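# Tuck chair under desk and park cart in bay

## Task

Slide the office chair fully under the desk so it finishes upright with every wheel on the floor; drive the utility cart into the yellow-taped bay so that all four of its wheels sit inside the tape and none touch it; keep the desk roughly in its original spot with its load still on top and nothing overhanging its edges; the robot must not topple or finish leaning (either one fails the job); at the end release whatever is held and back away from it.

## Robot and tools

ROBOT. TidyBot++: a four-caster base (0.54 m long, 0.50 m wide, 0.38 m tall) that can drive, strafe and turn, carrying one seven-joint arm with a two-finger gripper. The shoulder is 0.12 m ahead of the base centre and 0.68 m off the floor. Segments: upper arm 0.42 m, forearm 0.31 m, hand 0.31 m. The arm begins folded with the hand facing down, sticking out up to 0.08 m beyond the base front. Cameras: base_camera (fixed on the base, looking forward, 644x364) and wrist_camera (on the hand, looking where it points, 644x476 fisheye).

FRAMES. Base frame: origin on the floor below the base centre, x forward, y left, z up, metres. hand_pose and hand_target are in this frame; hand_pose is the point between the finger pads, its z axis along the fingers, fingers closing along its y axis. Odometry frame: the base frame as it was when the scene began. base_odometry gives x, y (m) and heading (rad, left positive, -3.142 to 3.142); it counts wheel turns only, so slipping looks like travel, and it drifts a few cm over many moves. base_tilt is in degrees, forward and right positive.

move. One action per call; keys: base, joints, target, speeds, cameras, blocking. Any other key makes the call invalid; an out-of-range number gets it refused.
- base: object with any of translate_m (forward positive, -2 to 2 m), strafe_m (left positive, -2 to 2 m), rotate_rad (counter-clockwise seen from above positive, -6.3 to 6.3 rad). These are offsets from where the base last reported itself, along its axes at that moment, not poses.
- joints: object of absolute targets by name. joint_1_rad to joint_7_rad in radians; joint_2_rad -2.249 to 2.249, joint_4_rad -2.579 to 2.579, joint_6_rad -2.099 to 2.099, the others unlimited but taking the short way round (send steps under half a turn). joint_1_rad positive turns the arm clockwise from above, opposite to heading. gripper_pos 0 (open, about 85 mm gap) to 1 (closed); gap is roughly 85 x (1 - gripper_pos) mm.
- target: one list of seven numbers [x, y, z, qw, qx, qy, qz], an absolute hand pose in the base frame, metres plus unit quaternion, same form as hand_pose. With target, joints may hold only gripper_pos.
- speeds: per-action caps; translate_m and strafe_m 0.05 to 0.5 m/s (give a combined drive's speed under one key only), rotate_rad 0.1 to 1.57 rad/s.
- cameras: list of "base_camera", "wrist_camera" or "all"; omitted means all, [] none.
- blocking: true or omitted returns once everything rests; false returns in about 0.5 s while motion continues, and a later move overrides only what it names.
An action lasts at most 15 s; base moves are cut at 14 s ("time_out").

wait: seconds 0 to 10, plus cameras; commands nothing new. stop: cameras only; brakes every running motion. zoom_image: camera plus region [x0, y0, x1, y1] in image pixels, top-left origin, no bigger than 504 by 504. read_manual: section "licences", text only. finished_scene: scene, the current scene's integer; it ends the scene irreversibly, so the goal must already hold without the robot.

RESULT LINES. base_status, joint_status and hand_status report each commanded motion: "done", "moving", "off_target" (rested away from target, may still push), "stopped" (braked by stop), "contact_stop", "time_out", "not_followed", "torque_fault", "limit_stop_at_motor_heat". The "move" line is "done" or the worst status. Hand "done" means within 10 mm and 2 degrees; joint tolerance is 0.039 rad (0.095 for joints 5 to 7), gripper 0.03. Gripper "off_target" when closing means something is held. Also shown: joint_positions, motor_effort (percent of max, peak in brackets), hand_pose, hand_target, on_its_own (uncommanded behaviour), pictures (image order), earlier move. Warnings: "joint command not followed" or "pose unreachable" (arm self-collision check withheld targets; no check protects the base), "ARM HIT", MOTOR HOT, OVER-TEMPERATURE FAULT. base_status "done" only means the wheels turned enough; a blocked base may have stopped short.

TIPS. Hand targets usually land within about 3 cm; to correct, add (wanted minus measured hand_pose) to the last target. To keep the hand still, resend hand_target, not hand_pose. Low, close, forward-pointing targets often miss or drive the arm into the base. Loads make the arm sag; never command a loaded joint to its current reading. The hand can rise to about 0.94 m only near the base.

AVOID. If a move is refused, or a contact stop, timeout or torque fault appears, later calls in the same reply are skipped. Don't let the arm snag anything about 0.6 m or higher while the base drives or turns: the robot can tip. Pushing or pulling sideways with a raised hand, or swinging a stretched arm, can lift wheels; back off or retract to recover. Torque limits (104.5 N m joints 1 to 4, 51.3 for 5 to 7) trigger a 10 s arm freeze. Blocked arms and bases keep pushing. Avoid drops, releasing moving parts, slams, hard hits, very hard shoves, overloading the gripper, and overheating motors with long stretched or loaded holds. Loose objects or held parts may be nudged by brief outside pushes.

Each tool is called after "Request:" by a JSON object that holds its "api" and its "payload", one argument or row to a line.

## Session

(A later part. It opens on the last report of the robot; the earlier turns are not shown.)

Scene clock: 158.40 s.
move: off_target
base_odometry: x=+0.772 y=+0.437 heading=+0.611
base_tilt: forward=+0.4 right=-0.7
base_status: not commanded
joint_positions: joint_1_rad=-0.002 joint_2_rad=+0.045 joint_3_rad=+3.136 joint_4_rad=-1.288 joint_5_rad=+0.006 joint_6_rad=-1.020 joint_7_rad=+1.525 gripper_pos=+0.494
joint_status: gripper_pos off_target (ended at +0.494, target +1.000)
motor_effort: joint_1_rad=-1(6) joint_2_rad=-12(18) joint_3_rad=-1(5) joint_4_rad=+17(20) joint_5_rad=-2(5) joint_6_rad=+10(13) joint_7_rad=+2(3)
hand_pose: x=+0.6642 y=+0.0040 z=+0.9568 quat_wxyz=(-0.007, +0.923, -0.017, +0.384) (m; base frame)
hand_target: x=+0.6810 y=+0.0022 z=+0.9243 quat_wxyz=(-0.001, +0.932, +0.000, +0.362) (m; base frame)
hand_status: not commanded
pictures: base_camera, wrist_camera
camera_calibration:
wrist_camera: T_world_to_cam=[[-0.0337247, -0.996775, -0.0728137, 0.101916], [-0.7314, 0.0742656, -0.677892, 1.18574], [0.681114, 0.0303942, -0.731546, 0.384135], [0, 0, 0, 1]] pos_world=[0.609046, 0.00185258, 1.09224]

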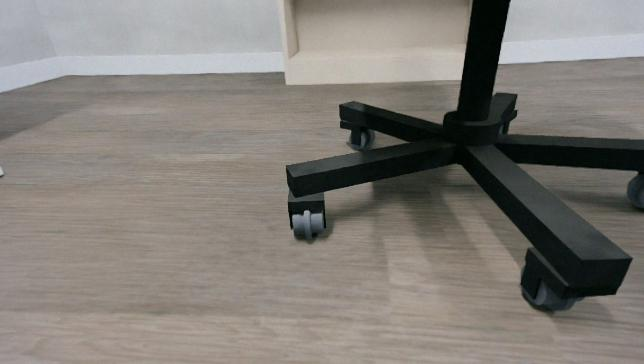

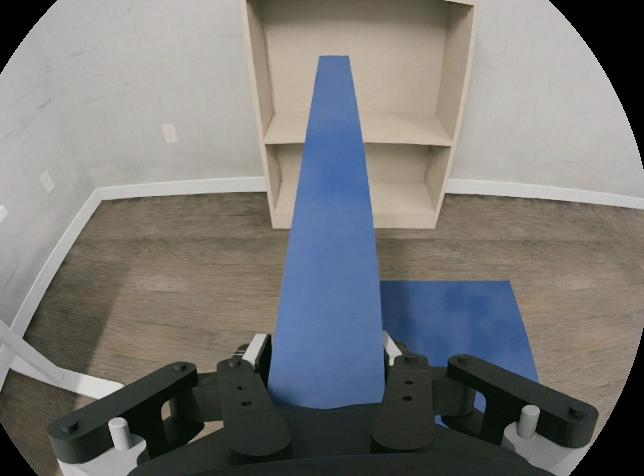

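Request:
{"api": "move", "payload": {
  "base": {"translate_m":0.28},
  "joints": {"joint_2_rad":0.05},
  "speeds": {"translate_m":0.15},
  "cameras": []
}}

Request:
{"api": "move", "payload": {
  "base": {"rotate_rad":-0.8},
  "speeds": {"rotate_rad":0.25}
}}

Scene clock: 174.60 s.
move: done
base_odometry: x=+1.002 y=+0.598 heading=+0.611
base_tilt: forward=+0.4 right=-0.8
base_status: done
joint_positions: joint_1_rad=+0.029 joint_2_rad=+0.031 joint_3_rad=+3.157 joint_4_rad=-1.303 joint_5_rad=+0.014 joint_6_rad=-1.010 joint_7_rad=+1.527 gripper_pos=+0.507
joint_status: all done
motor_effort: joint_1_rad=-8(9) joint_2_rad=-21(22) joint_3_rad=-8(9) joint_4_rad=+19(25) joint_5_rad=-6(9) joint_6_rad=+8(19) joint_7_rad=+2(4)
hand_pose: x=+0.6600 y=-0.0261 z=+0.9583 quat_wxyz=(+0.007, +0.921, -0.039, +0.388) (m; base frame)
hand_target: x=+0.6682 y=+0.0022 z=+0.9521 quat_wxyz=(-0.001, +0.923, +0.000, +0.386) (m; base frame)
hand_status: not commanded
pictures: none
No camera images: "cameras" was empty.

Scene clock: 178.93 s.
move: done
base_odometry: x=+1.002 y=+0.598 heading=-0.188
base_tilt: forward=+0.4 right=-0.7
base_status: done
joint_positions: joint_1_rad=+0.003 joint_2_rad=+0.073 joint_3_rad=+3.133 joint_4_rad=-1.280 joint_5_rad=-0.061 joint_6_rad=-0.965 joint_7_rad=+1.599 gripper_pos=+0.561
joint_status: not commanded
on_its_own: gripper_pos moved +0.055 toward your old target +1.000
motor_effort: joint_1_rad=-2(31) joint_2_rad=-26(32) joint_3_rad=-2(28) joint_4_rad=+15(22) joint_5_rad=+2(21) joint_6_rad=-2(13) joint_7_rad=+1(12)
hand_pose: x=+0.6846 y=+0.0198 z=+0.9584 quat_wxyz=(-0.026, +0.916, +0.009, +0.401) (m; base frame)
hand_target: x=+0.6682 y=+0.0022 z=+0.9521 quat_wxyz=(-0.001, +0.923, +0.000, +0.386) (m; base frame)
hand_status: not commanded
pictures: base_camera, wrist_camera
camera_calibration:
wrist_camera: T_world_to_cam=[[0.0309535, -0.995787, -0.086311, 0.0871487], [-0.709489, 0.0389347, -0.70364, 1.21097], [0.704036, 0.0830169, -0.705295, 0.329069], [0, 0, 0, 1]] pos_world=[0.624798, 0.0123144, 1.0917]

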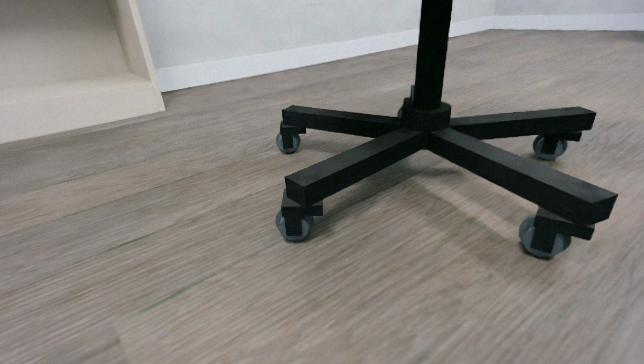

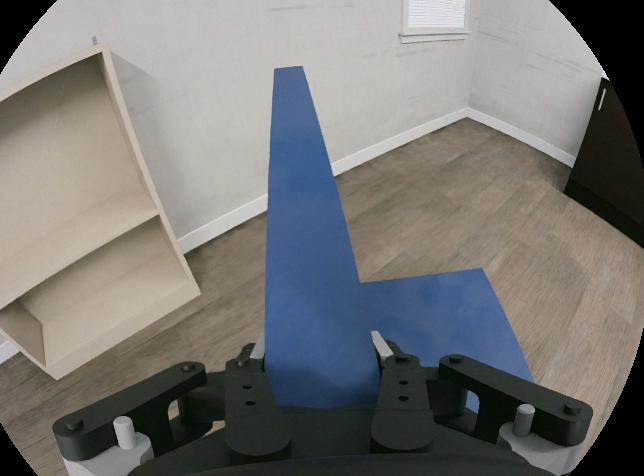

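Works. Continue.

Request:
{"api": "move", "payload": {
  "base": {"rotate_rad":-0.85},
  "speeds": {"rotate_rad":0.25},
  "cameras": []
}}

Request:
{"api": "move", "payload": {
  "base": {"strafe_m":0.7},
  "speeds": {"strafe_m":0.2}
}}

Scene clock: 186.00 s.
move: done
base_odometry: x=+1.002 y=+0.598 heading=-1.036
base_tilt: forward=+0.4 right=-0.7
base_status: done
joint_positions: joint_1_rad=-0.024 joint_2_rad=+0.072 joint_3_rad=+3.110 joint_4_rad=-1.283 joint_5_rad=-0.061 joint_6_rad=-0.961 joint_7_rad=+1.599 gripper_pos=+0.561
joint_status: not commanded
motor_effort: joint_1_rad=+2(26) joint_2_rad=-28(32) joint_3_rad=+1(23) joint_4_rad=+15(19) joint_5_rad=+3(16) joint_6_rad=-3(7) joint_7_rad=-2(8)
hand_pose: x=+0.6828 y=+0.0474 z=+0.9586 quat_wxyz=(-0.036, +0.915, +0.032, +0.401) (m; base frame)
hand_target: x=+0.6682 y=+0.0022 z=+0.9521 quat_wxyz=(-0.001, +0.923, +0.000, +0.386) (m; base frame)
hand_status: not commanded
pictures: none
No camera images: "cameras" was empty.

Scene clock: 190.67 s.
move: done
base_odometry: x=+1.604 y=+0.955 heading=-1.037
base_tilt: forward=+0.4 right=-0.7
base_status: done
joint_positions: joint_1_rad=+0.051 joint_2_rad=+0.027 joint_3_rad=+3.193 joint_4_rad=-1.312 joint_5_rad=+0.038 joint_6_rad=-1.004 joint_7_rad=+1.537 gripper_pos=+0.572
joint_status: not commanded
motor_effort: joint_1_rad=-8(29) joint_2_rad=-16(32) joint_3_rad=-7(27) joint_4_rad=+22(24) joint_5_rad=-3(14) joint_6_rad=+9(13) joint_7_rad=+5(12)
hand_pose: x=+0.6560 y=-0.0636 z=+0.9580 quat_wxyz=(+0.033, +0.919, -0.060, +0.388) (m; base frame)
hand_target: x=+0.6682 y=+0.0022 z=+0.9521 quat_wxyz=(-0.001, +0.923, +0.000, +0.386) (m; base frame)
hand_status: not commanded
pictures: base_camera, wrist_camera
camera_calibration:
wrist_camera: T_world_to_cam=[[-0.142376, -0.989264, -0.0329579, 0.0679623], [-0.714772, 0.12579, -0.687952, 1.18759], [0.684712, -0.0743901, -0.725008, 0.377365], [0, 0, 0, 1]] pos_world=[0.600143, -0.0540817, 1.09283]

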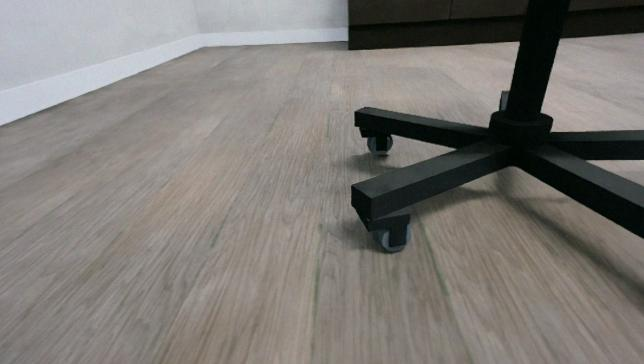

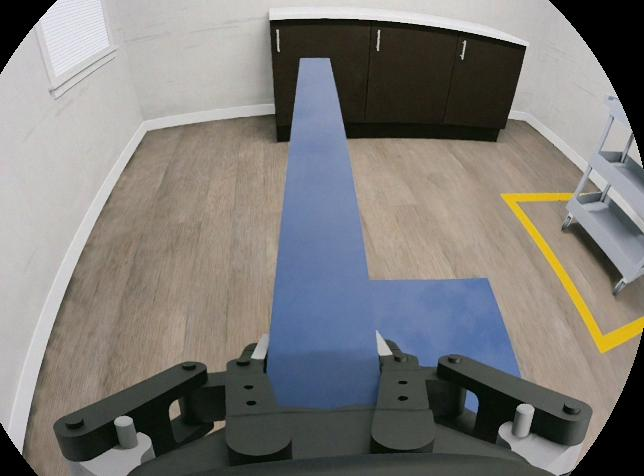

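Request:
{"api": "move", "payload": {
  "base": {"rotate_rad":-0.8},
  "speeds": {"rotate_rad":0.25},
  "cameras": []
}}

Request:
{"api": "move", "payload": {
  "base": {"rotate_rad":-0.79},
  "speeds": {"rotate_rad":0.25}
}}

Scene clock: 199.93 s.
move: done
base_odometry: x=+1.604 y=+0.955 heading=-1.835
base_tilt: forward=+0.4 right=-0.7
base_status: done
joint_positions: joint_1_rad=-0.022 joint_2_rad=+0.052 joint_3_rad=+3.113 joint_4_rad=-1.294 joint_5_rad=-0.049 joint_6_rad=-0.986 joint_7_rad=+1.620 gripper_pos=+0.573
joint_status: not commanded
motor_effort: joint_1_rad=+2(29) joint_2_rad=-26(27) joint_3_rad=+1(26) joint_4_rad=+16(23) joint_5_rad=+2(15) joint_6_rad=+1(12) joint_7_rad=-3(14)
hand_pose: x=+0.6711 y=+0.0416 z=+0.9578 quat_wxyz=(-0.025, +0.918, +0.041, +0.394) (m; base frame)
hand_target: x=+0.6682 y=+0.0022 z=+0.9521 quat_wxyz=(-0.001, +0.923, +0.000, +0.386) (m; base frame)
hand_status: not commanded
pictures: none
No camera images: "cameras" was empty.

Scene clock: 204.10 s.
move: done
base_odometry: x=+1.604 y=+0.954 heading=-2.623
base_tilt: forward=+0.4 right=-0.8
base_status: done
joint_positions: joint_1_rad=-0.027 joint_2_rad=+0.067 joint_3_rad=+3.108 joint_4_rad=-1.283 joint_5_rad=-0.048 joint_6_rad=-0.973 joint_7_rad=+1.621 gripper_pos=+0.573
joint_status: not commanded
motor_effort: joint_1_rad=+3(26) joint_2_rad=-28(30) joint_3_rad=+2(23) joint_4_rad=+15(20) joint_5_rad=+1(14) joint_6_rad=+0(8) joint_7_rad=-4(13)
hand_pose: x=+0.6791 y=+0.0469 z=+0.9579 quat_wxyz=(-0.027, +0.916, +0.046, +0.398) (m; base frame)
hand_target: x=+0.6682 y=+0.0022 z=+0.9521 quat_wxyz=(-0.001, +0.923, +0.000, +0.386) (m; base frame)
hand_status: not commanded
pictures: base_camera, wrist_camera
camera_calibration:
wrist_camera: T_world_to_cam=[[0.0976539, -0.99344, -0.0595032, 0.0431891], [-0.712327, -0.0280165, -0.701288, 1.20847], [0.69502, 0.110869, -0.710391, 0.340072], [0, 0, 0, 1]] pos_world=[0.620249, 0.0390593, 1.09164]

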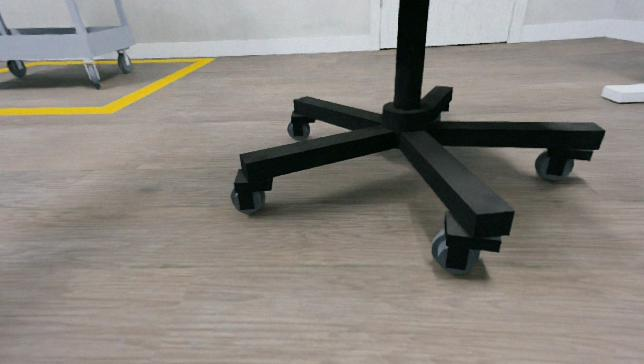

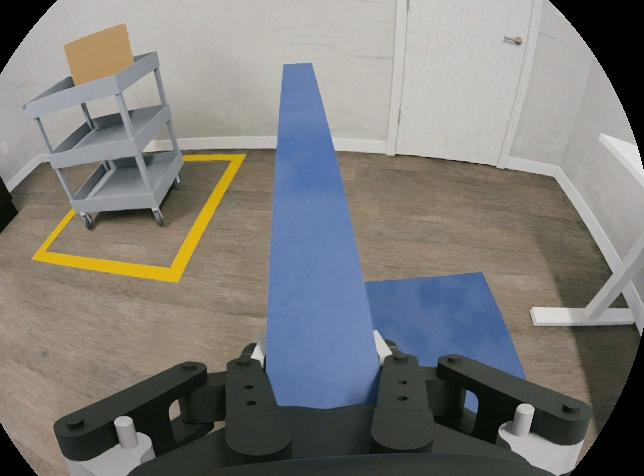

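Request:
{"api": "move", "payload": {
  "base": {"strafe_m":-0.52,"translate_m":-0.13},
  "speeds": {"strafe_m":0.2}
}}

Scene clock: 216.03 s.
move: done
base_odometry: x=+1.459 y=+1.471 heading=-2.623
base_tilt: forward=+0.4 right=-0.7
base_status: done
joint_positions: joint_1_rad=-0.047 joint_2_rad=+0.038 joint_3_rad=+3.089 joint_4_rad=-1.304 joint_5_rad=-0.047 joint_6_rad=-0.995 joint_7_rad=+1.616 gripper_pos=+0.573
joint_status: not commanded
motor_effort: joint_1_rad=+6(21) joint_2_rad=-17(31) joint_3_rad=+5(19) joint_4_rad=+22(23) joint_5_rad=+2(12) joint_6_rad=+12(13) joint_7_rad=+0(10)
hand_pose: x=+0.6609 y=+0.0669 z=+0.9577 quat_wxyz=(-0.035, +0.918, +0.062, +0.390) (m; base frame)
hand_target: x=+0.6682 y=+0.0022 z=+0.9521 quat_wxyz=(-0.001, +0.923, +0.000, +0.386) (m; base frame)
hand_status: not commanded
pictures: base_camera, wrist_camera
camera_calibration:
wrist_camera: T_world_to_cam=[[0.132693, -0.9892, -0.0622532, 0.0439826], [-0.721322, -0.0533011, -0.690545, 1.19321], [0.67977, 0.136535, -0.720605, 0.368478], [0, 0, 0, 1]] pos_world=[0.604376, 0.0567971, 1.09223]

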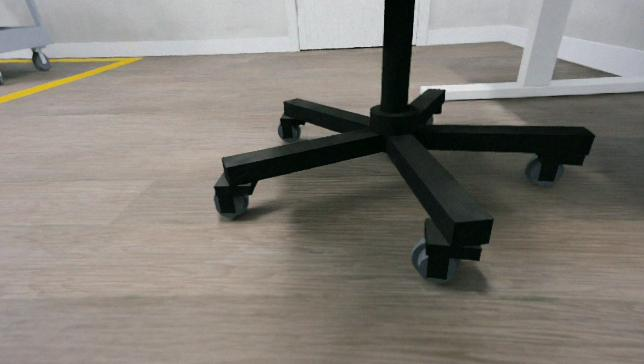

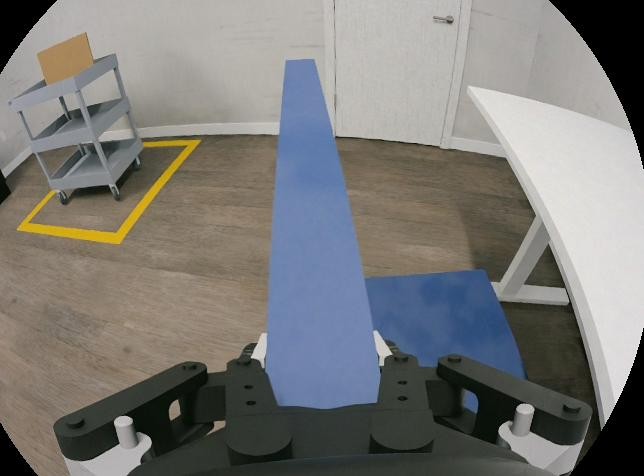

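Request:
{"api": "move", "payload": {
  "base": {"translate_m":-0.12,"strafe_m":-0.02},
  "speeds": {"translate_m":0.2},
  "cameras": []
}}

Request:
{"api": "move", "payload": {
  "base": {"strafe_m":-0.16},
  "speeds": {"strafe_m":0.12}
}}

Scene clock: 232.67 s.
move: done
base_odometry: x=+1.554 y=+1.548 heading=-2.623
base_tilt: forward=+0.4 right=-0.7
base_status: done
joint_positions: joint_1_rad=-0.028 joint_2_rad=+0.030 joint_3_rad=+3.105 joint_4_rad=-1.307 joint_5_rad=-0.040 joint_6_rad=-1.009 joint_7_rad=+1.602 gripper_pos=+0.573
joint_status: not commanded
motor_effort: joint_1_rad=+3(10) joint_2_rad=-17(40) joint_3_rad=+3(8) joint_4_rad=+22(22) joint_5_rad=+0(3) joint_6_rad=+10(11) joint_7_rad=+0(11)
hand_pose: x=+0.6576 y=+0.0465 z=+0.9574 quat_wxyz=(-0.027, +0.921, +0.041, +0.387) (m; base frame)
hand_target: x=+0.6682 y=+0.0022 z=+0.9521 quat_wxyz=(-0.001, +0.923, +0.000, +0.386) (m; base frame)
hand_status: not commanded
pictures: none
No camera images: "cameras" was empty.

Scene clock: 235.13 s.
move: done
base_odometry: x=+1.475 y=+1.687 heading=-2.623
base_tilt: forward=+0.4 right=-0.8
base_status: done
joint_positions: joint_1_rad=-0.056 joint_2_rad=+0.031 joint_3_rad=+3.082 joint_4_rad=-1.307 joint_5_rad=-0.041 joint_6_rad=-1.007 joint_7_rad=+1.602 gripper_pos=+0.573
joint_status: not commanded
motor_effort: joint_1_rad=+7(22) joint_2_rad=-21(22) joint_3_rad=+6(20) joint_4_rad=+19(23) joint_5_rad=+2(13) joint_6_rad=+5(12) joint_7_rad=-4(6)
hand_pose: x=+0.6548 y=+0.0741 z=+0.9576 quat_wxyz=(-0.037, +0.919, +0.064, +0.387) (m; base frame)
hand_target: x=+0.6682 y=+0.0022 z=+0.9521 quat_wxyz=(-0.001, +0.923, +0.000, +0.386) (m; base frame)
hand_status: not commanded
pictures: base_camera, wrist_camera
camera_calibration:
wrist_camera: T_world_to_cam=[[0.138412, -0.988171, -0.0660261, 0.0516899], [-0.726327, -0.0559616, -0.685068, 1.18739], [0.67327, 0.142778, -0.725481, 0.379996], [0, 0, 0, 1]] pos_world=[0.599442, 0.063272, 1.09254]

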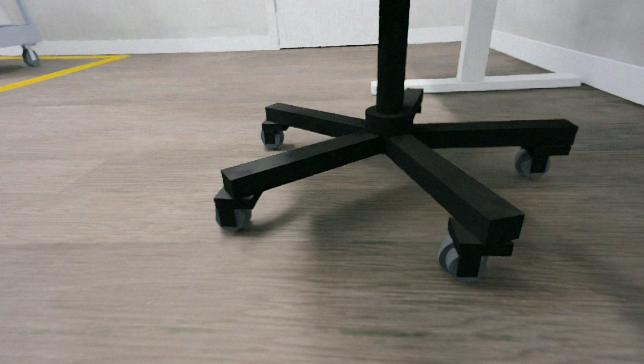

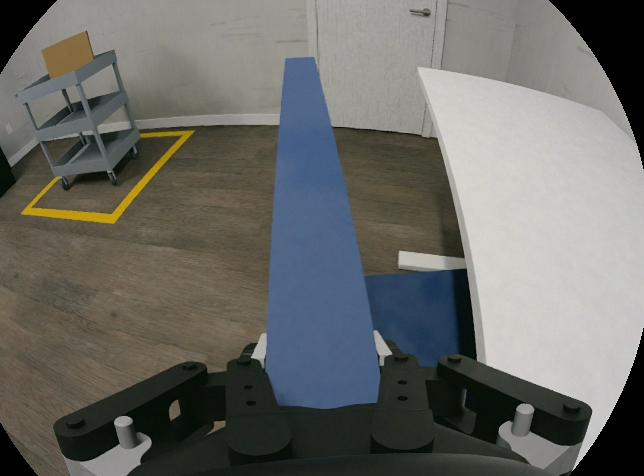

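Request:
{"api": "move", "payload": {
  "base": {"strafe_m":-0.05},
  "speeds": {"strafe_m":0.1}
}}

Request:
{"api": "move", "payload": {
  "joints": {"joint_1_rad":0.13}
}}

Scene clock: 241.70 s.
move: done
base_odometry: x=+1.450 y=+1.730 heading=-2.624
base_tilt: forward=+0.4 right=-0.7
base_status: done
joint_positions: joint_1_rad=-0.059 joint_2_rad=+0.030 joint_3_rad=+3.080 joint_4_rad=-1.308 joint_5_rad=-0.041 joint_6_rad=-1.008 joint_7_rad=+1.602 gripper_pos=+0.573
joint_status: not commanded
motor_effort: joint_1_rad=+8(18) joint_2_rad=-21(22) joint_3_rad=+7(16) joint_4_rad=+20(23) joint_5_rad=+3(10) joint_6_rad=+6(12) joint_7_rad=-4(5)
hand_pose: x=+0.6540 y=+0.0763 z=+0.9576 quat_wxyz=(-0.038, +0.919, +0.066, +0.386) (m; base frame)
hand_target: x=+0.6682 y=+0.0022 z=+0.9521 quat_wxyz=(-0.001, +0.923, +0.000, +0.386) (m; base frame)
hand_status: not commanded
pictures: base_camera, wrist_camera
camera_calibration:
wrist_camera: T_world_to_cam=[[0.142551, -0.987564, -0.0663125, 0.0515351], [-0.726364, -0.0588664, -0.684785, 1.18691], [0.672365, 0.145784, -0.725722, 0.38089], [0, 0, 0, 1]] pos_world=[0.598687, 0.0652357, 1.09262]

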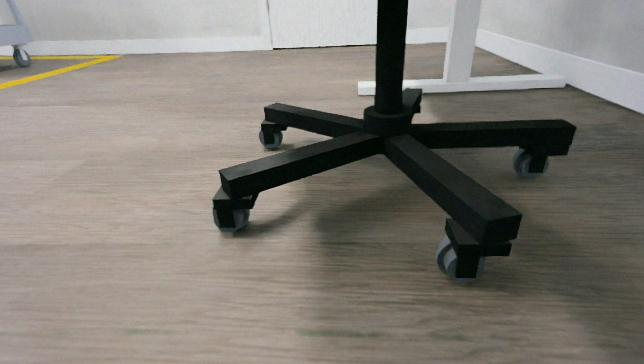

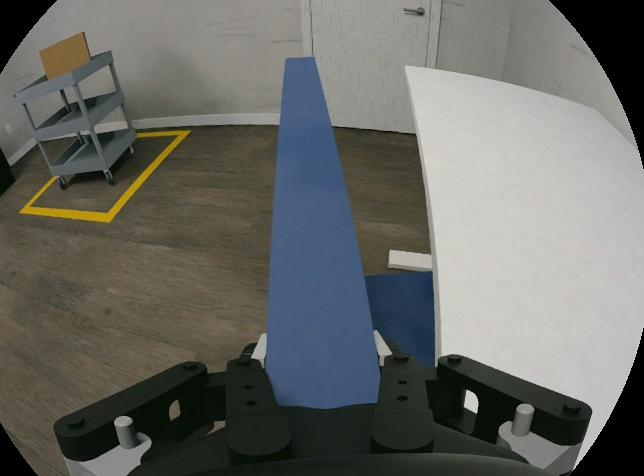

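Scene clock: 243.43 s.
move: off_target
base_odometry: x=+1.450 y=+1.730 heading=-2.623
base_tilt: forward=+0.4 right=-0.7
base_status: not commanded
joint_positions: joint_1_rad=+0.058 joint_2_rad=+0.045 joint_3_rad=+3.070 joint_4_rad=-1.297 joint_5_rad=-0.043 joint_6_rad=-0.994 joint_7_rad=+1.603 gripper_pos=+0.573
joint_status: joint_1_rad off_target (ended at +0.058, target +0.130)
motor_effort: joint_1_rad=+10(20) joint_2_rad=-25(26) joint_3_rad=+9(18) joint_4_rad=+17(21) joint_5_rad=+1(11) joint_6_rad=+2(9) joint_7_rad=-8(9)
hand_pose: x=+0.6675 y=+0.0193 z=+0.9578 quat_wxyz=(-0.019, +0.920, +0.017, +0.392) (m; base frame)
hand_target: x=+0.6639 y=-0.0690 z=+0.9521 quat_wxyz=(+0.025, +0.921, -0.060, +0.385) (m; base frame)
hand_status: not commanded
pictures: base_camera, wrist_camera
camera_calibration:
wrist_camera: T_world_to_cam=[[0.0382297, -0.99689, -0.0689174, 0.06561], [-0.722703, 0.0200464, -0.690868, 1.19536], [0.690101, 0.0762186, -0.719689, 0.363888], [0, 0, 0, 1]] pos_world=[0.610266, 0.0137081, 1.09225]

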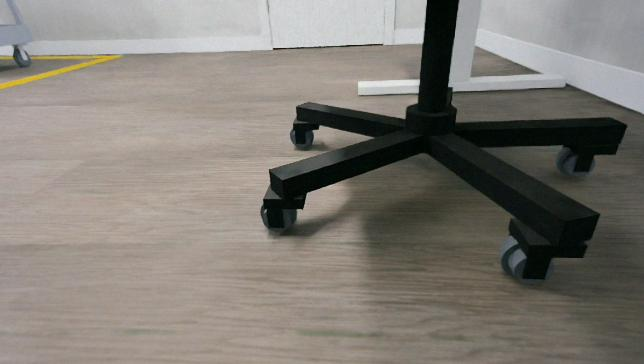

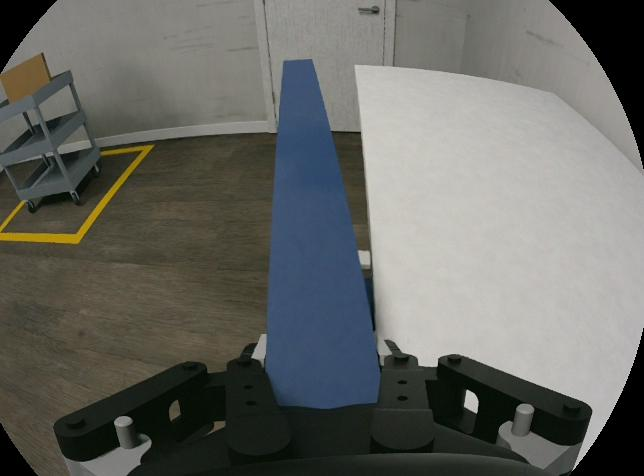

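Request:
{"api": "move", "payload": {
  "joints": {"joint_1_rad":0.22}
}}

Scene clock: 246.00 s.
move: off_target
base_odometry: x=+1.450 y=+1.730 heading=-2.623
base_tilt: forward=+0.4 right=-0.8
base_status: not commanded
joint_positions: joint_1_rad=+0.111 joint_2_rad=+0.054 joint_3_rad=+3.055 joint_4_rad=-1.293 joint_5_rad=-0.043 joint_6_rad=-0.985 joint_7_rad=+1.605 gripper_pos=+0.573
joint_status: joint_1_rad off_target (ended at +0.111, target +0.220)
motor_effort: joint_1_rad=+16(20) joint_2_rad=-26(28) joint_3_rad=+14(18) joint_4_rad=+16(18) joint_5_rad=+5(9) joint_6_rad=+2(4) joint_7_rad=-7(11)
hand_pose: x=+0.6724 y=-0.0021 z=+0.9579 quat_wxyz=(-0.012, +0.919, +0.000, +0.395) (m; base frame)
hand_target: x=+0.6554 y=-0.1177 z=+0.9521 quat_wxyz=(+0.042, +0.917, -0.101, +0.383) (m; base frame)
hand_status: not commanded
pictures: base_camera, wrist_camera
camera_calibration:
wrist_camera: T_world_to_cam=[[0.00175229, -0.99763, -0.0687784, 0.0684672], [-0.717736, 0.0466367, -0.694752, 1.19985], [0.696313, 0.0505821, -0.715954, 0.354386], [0, 0, 0, 1]] pos_world=[0.614292, -0.00557772, 1.09203]

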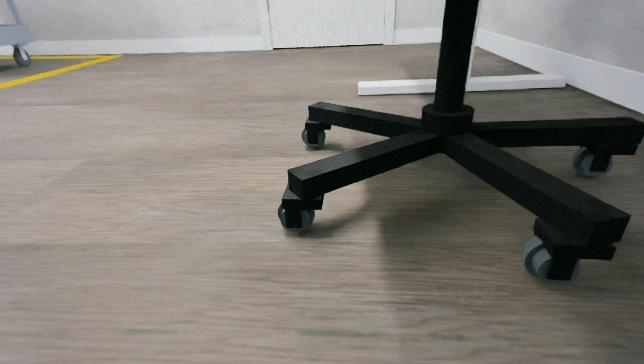

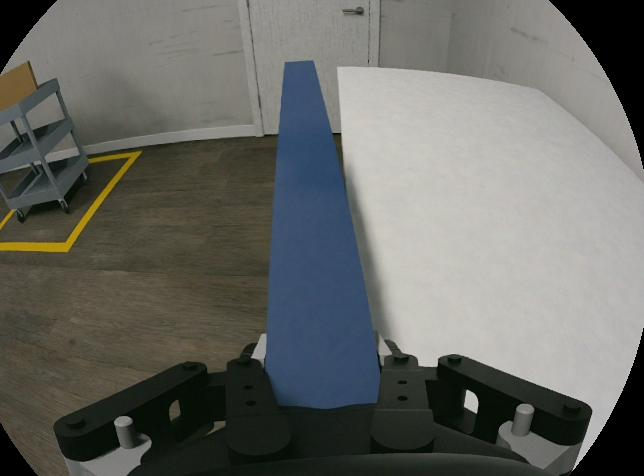

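Request:
{"api": "move", "payload": {
  "joints": {"joint_1_rad":0.3}
}}

Scene clock: 248.27 s.
move: off_target
base_odometry: x=+1.450 y=+1.730 heading=-2.623
base_tilt: forward=+0.4 right=-0.8
base_status: not commanded
joint_positions: joint_1_rad=+0.135 joint_2_rad=+0.054 joint_3_rad=+3.033 joint_4_rad=-1.293 joint_5_rad=-0.044 joint_6_rad=-0.985 joint_7_rad=+1.605 gripper_pos=+0.573
joint_status: joint_1_rad off_target (ended at +0.135, target +0.300)
motor_effort: joint_1_rad=+26(26) joint_2_rad=-27(27) joint_3_rad=+23(23) joint_4_rad=+16(17) joint_5_rad=+10(10) joint_6_rad=+1(2) joint_7_rad=-8(9)
hand_pose: x=+0.6723 y=-0.0035 z=+0.9579 quat_wxyz=(-0.012, +0.919, -0.002, +0.395) (m; base frame)
hand_target: x=+0.6443 y=-0.1602 z=+0.9521 quat_wxyz=(+0.057, +0.912, -0.138, +0.381) (m; base frame)
hand_status: not commanded
pictures: base_camera, wrist_camera
camera_calibration:
wrist_camera: T_world_to_cam=[[-0.000365153, -0.997479, -0.0709615, 0.0706522], [-0.717464, 0.0496927, -0.69482, 1.19973], [0.696595, 0.0506586, -0.715674, 0.354106], [0, 0, 0, 1]] pos_world=[0.614118, -0.00708214, 1.09203]

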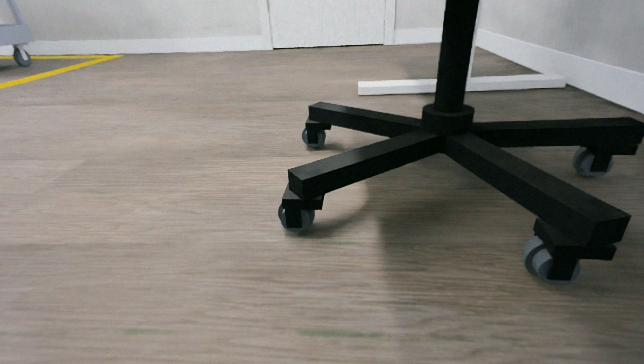

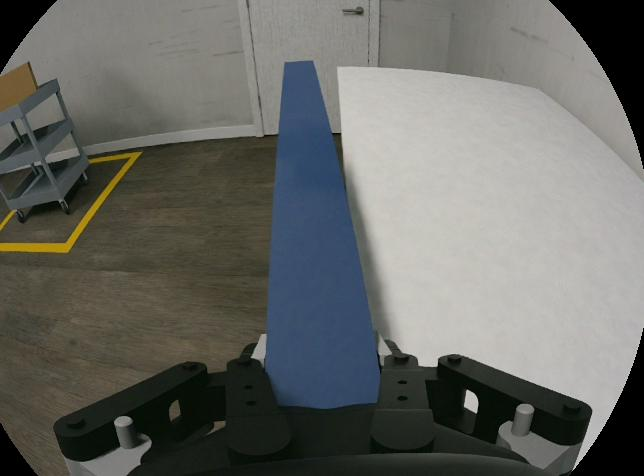

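Request:
{"api": "move", "payload": {
  "joints": {"joint_1_rad":0.17},
  "cameras": []
}}

Request:
{"api": "move", "payload": {
  "joints": {"gripper_pos":0},
  "cameras": []
}}

Request:
{"api": "move", "payload": {
  "base": {"translate_m":-0.35},
  "speeds": {"translate_m":0.2}
}}

Scene clock: 252.50 s.
move: off_target
base_odometry: x=+1.450 y=+1.730 heading=-2.623
base_tilt: forward=+0.4 right=-0.8
base_status: not commanded
joint_positions: joint_1_rad=+0.111 joint_2_rad=+0.054 joint_3_rad=+3.054 joint_4_rad=-1.292 joint_5_rad=-0.044 joint_6_rad=-0.985 joint_7_rad=+1.605 gripper_pos=+0.573
joint_status: joint_1_rad off_target (ended at +0.111, target +0.170)
motor_effort: joint_1_rad=+13(26) joint_2_rad=-24(27) joint_3_rad=+11(23) joint_4_rad=+16(17) joint_5_rad=+3(11) joint_6_rad=+3(3) joint_7_rad=-7(9)
hand_pose: x=+0.6726 y=-0.0018 z=+0.9578 quat_wxyz=(-0.012, +0.919, +0.000, +0.395) (m; base frame)
hand_target: x=+0.6607 y=-0.0907 z=+0.9521 quat_wxyz=(+0.032, +0.919, -0.078, +0.384) (m; base frame)
hand_status: not commanded
pictures: none
No camera images: "cameras" was empty.

Scene clock: 253.60 s.
move: done
base_odometry: x=+1.450 y=+1.730 heading=-2.623
base_tilt: forward=+0.4 right=-0.8
base_status: not commanded
joint_positions: joint_1_rad=+0.120 joint_2_rad=+0.059 joint_3_rad=+3.084 joint_4_rad=-1.301 joint_5_rad=-0.044 joint_6_rad=-0.985 joint_7_rad=+1.578 gripper_pos=+0.000
joint_status: all done
motor_effort: joint_1_rad=+7(13) joint_2_rad=-27(28) joint_3_rad=+5(11) joint_4_rad=+21(22) joint_5_rad=+5(8) joint_6_rad=+6(7) joint_7_rad=+0(7)
hand_pose: x=+0.6727 y=-0.0227 z=+0.9506 quat_wxyz=(-0.010, +0.921, -0.030, +0.389) (m; base frame)
hand_target: x=+0.6607 y=-0.0907 z=+0.9521 quat_wxyz=(+0.032, +0.919, -0.078, +0.384) (m; base frame)
hand_status: not commanded
pictures: none
No camera images: "cameras" was empty.

Scene clock: 256.07 s.
move: done
base_odometry: x=+1.754 y=+1.903 heading=-2.623
base_tilt: forward=+0.4 right=-0.7
base_status: done
joint_positions: joint_1_rad=+0.162 joint_2_rad=+0.053 joint_3_rad=+3.124 joint_4_rad=-1.300 joint_5_rad=-0.033 joint_6_rad=-0.985 joint_7_rad=+1.578 gripper_pos=+0.000
joint_status: not commanded
on_its_own: joint_1_rad moved +0.043 to your old target +0.170
motor_effort: joint_1_rad=+0(7) joint_2_rad=-23(29) joint_3_rad=-1(5) joint_4_rad=+20(21) joint_5_rad=-1(4) joint_6_rad=+7(7) joint_7_rad=+0(1)
hand_pose: x=+0.6677 y=-0.0705 z=+0.9537 quat_wxyz=(+0.013, +0.918, -0.067, +0.391) (m; base frame)
hand_target: x=+0.6607 y=-0.0907 z=+0.9521 quat_wxyz=(+0.032, +0.919, -0.078, +0.384) (m; base frame)
hand_status: not commanded
pictures: base_camera, wrist_camera
camera_calibration:
wrist_camera: T_world_to_cam=[[-0.139841, -0.987346, -0.0747765, 0.101011], [-0.708915, 0.152557, -0.688597, 1.19241], [0.691292, -0.0432838, -0.721278, 0.359992], [0, 0, 0, 1]] pos_world=[0.610582, -0.0665948, 1.0883]

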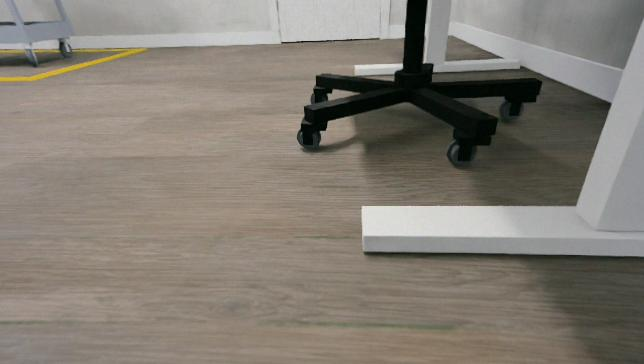

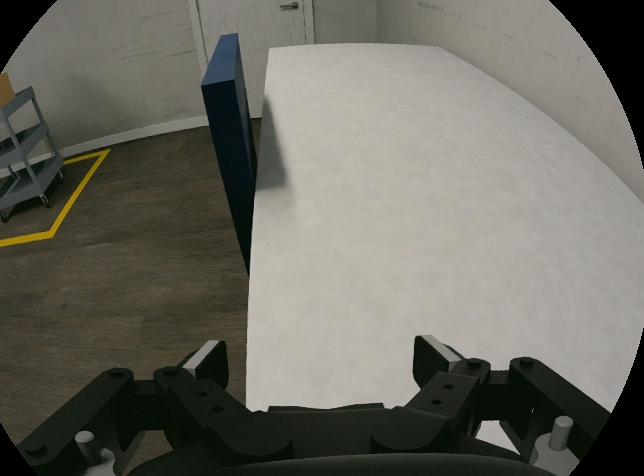

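Request:
{"api": "move", "payload": {
  "base": {"strafe_m":0.35}
}}

Request:
{"api": "finished_scene", "payload": {
  "scene": 2
}}

Scene clock: 262.20 s.
move: time_out
base_odometry: x=+1.881 y=+1.681 heading=-2.617
base_tilt: forward=+0.4 right=-0.7
base_status: strafe_m time_out (by the wheels' count: +0.256 of +0.350)
joint_positions: joint_1_rad=+0.164 joint_2_rad=+0.053 joint_3_rad=+3.129 joint_4_rad=-1.301 joint_5_rad=-0.029 joint_6_rad=-0.986 joint_7_rad=+1.578 gripper_pos=+0.000
joint_status: not commanded
motor_effort: joint_1_rad=+0(11) joint_2_rad=-23(28) joint_3_rad=-1(9) joint_4_rad=+20(27) joint_5_rad=+0(4) joint_6_rad=+7(10) joint_7_rad=+0(1)
hand_pose: x=+0.6668 y=-0.0750 z=+0.9531 quat_wxyz=(+0.016, +0.918, -0.069, +0.390) (m; base frame)
hand_target: x=+0.6607 y=-0.0907 z=+0.9521 quat_wxyz=(+0.032, +0.919, -0.078, +0.384) (m; base frame)
hand_status: not commanded
pictures: base_camera, wrist_camera
camera_calibration:
wrist_camera: T_world_to_cam=[[-0.147397, -0.986555, -0.0705885, 0.0974508], [-0.709188, 0.155165, -0.687732, 1.1916], [0.689439, -0.0513095, -0.722524, 0.361805], [0, 0, 0, 1]] pos_world=[0.609987, -0.0701889, 1.08779]

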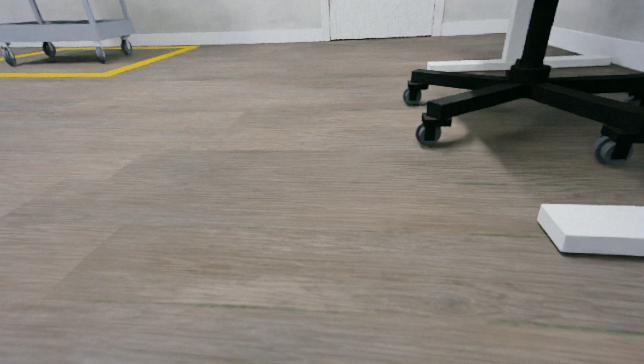

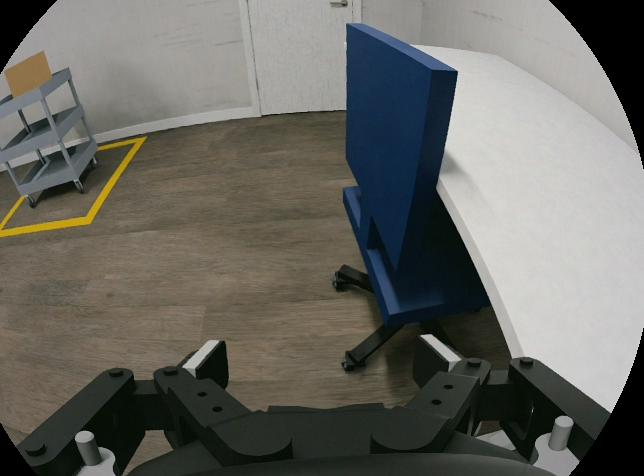

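not run: a stop that you did not command came earlier in this reply.

Request:
{"api": "finished_scene", "payload": {
  "scene": 2
}}

The scene is finished: the task was done.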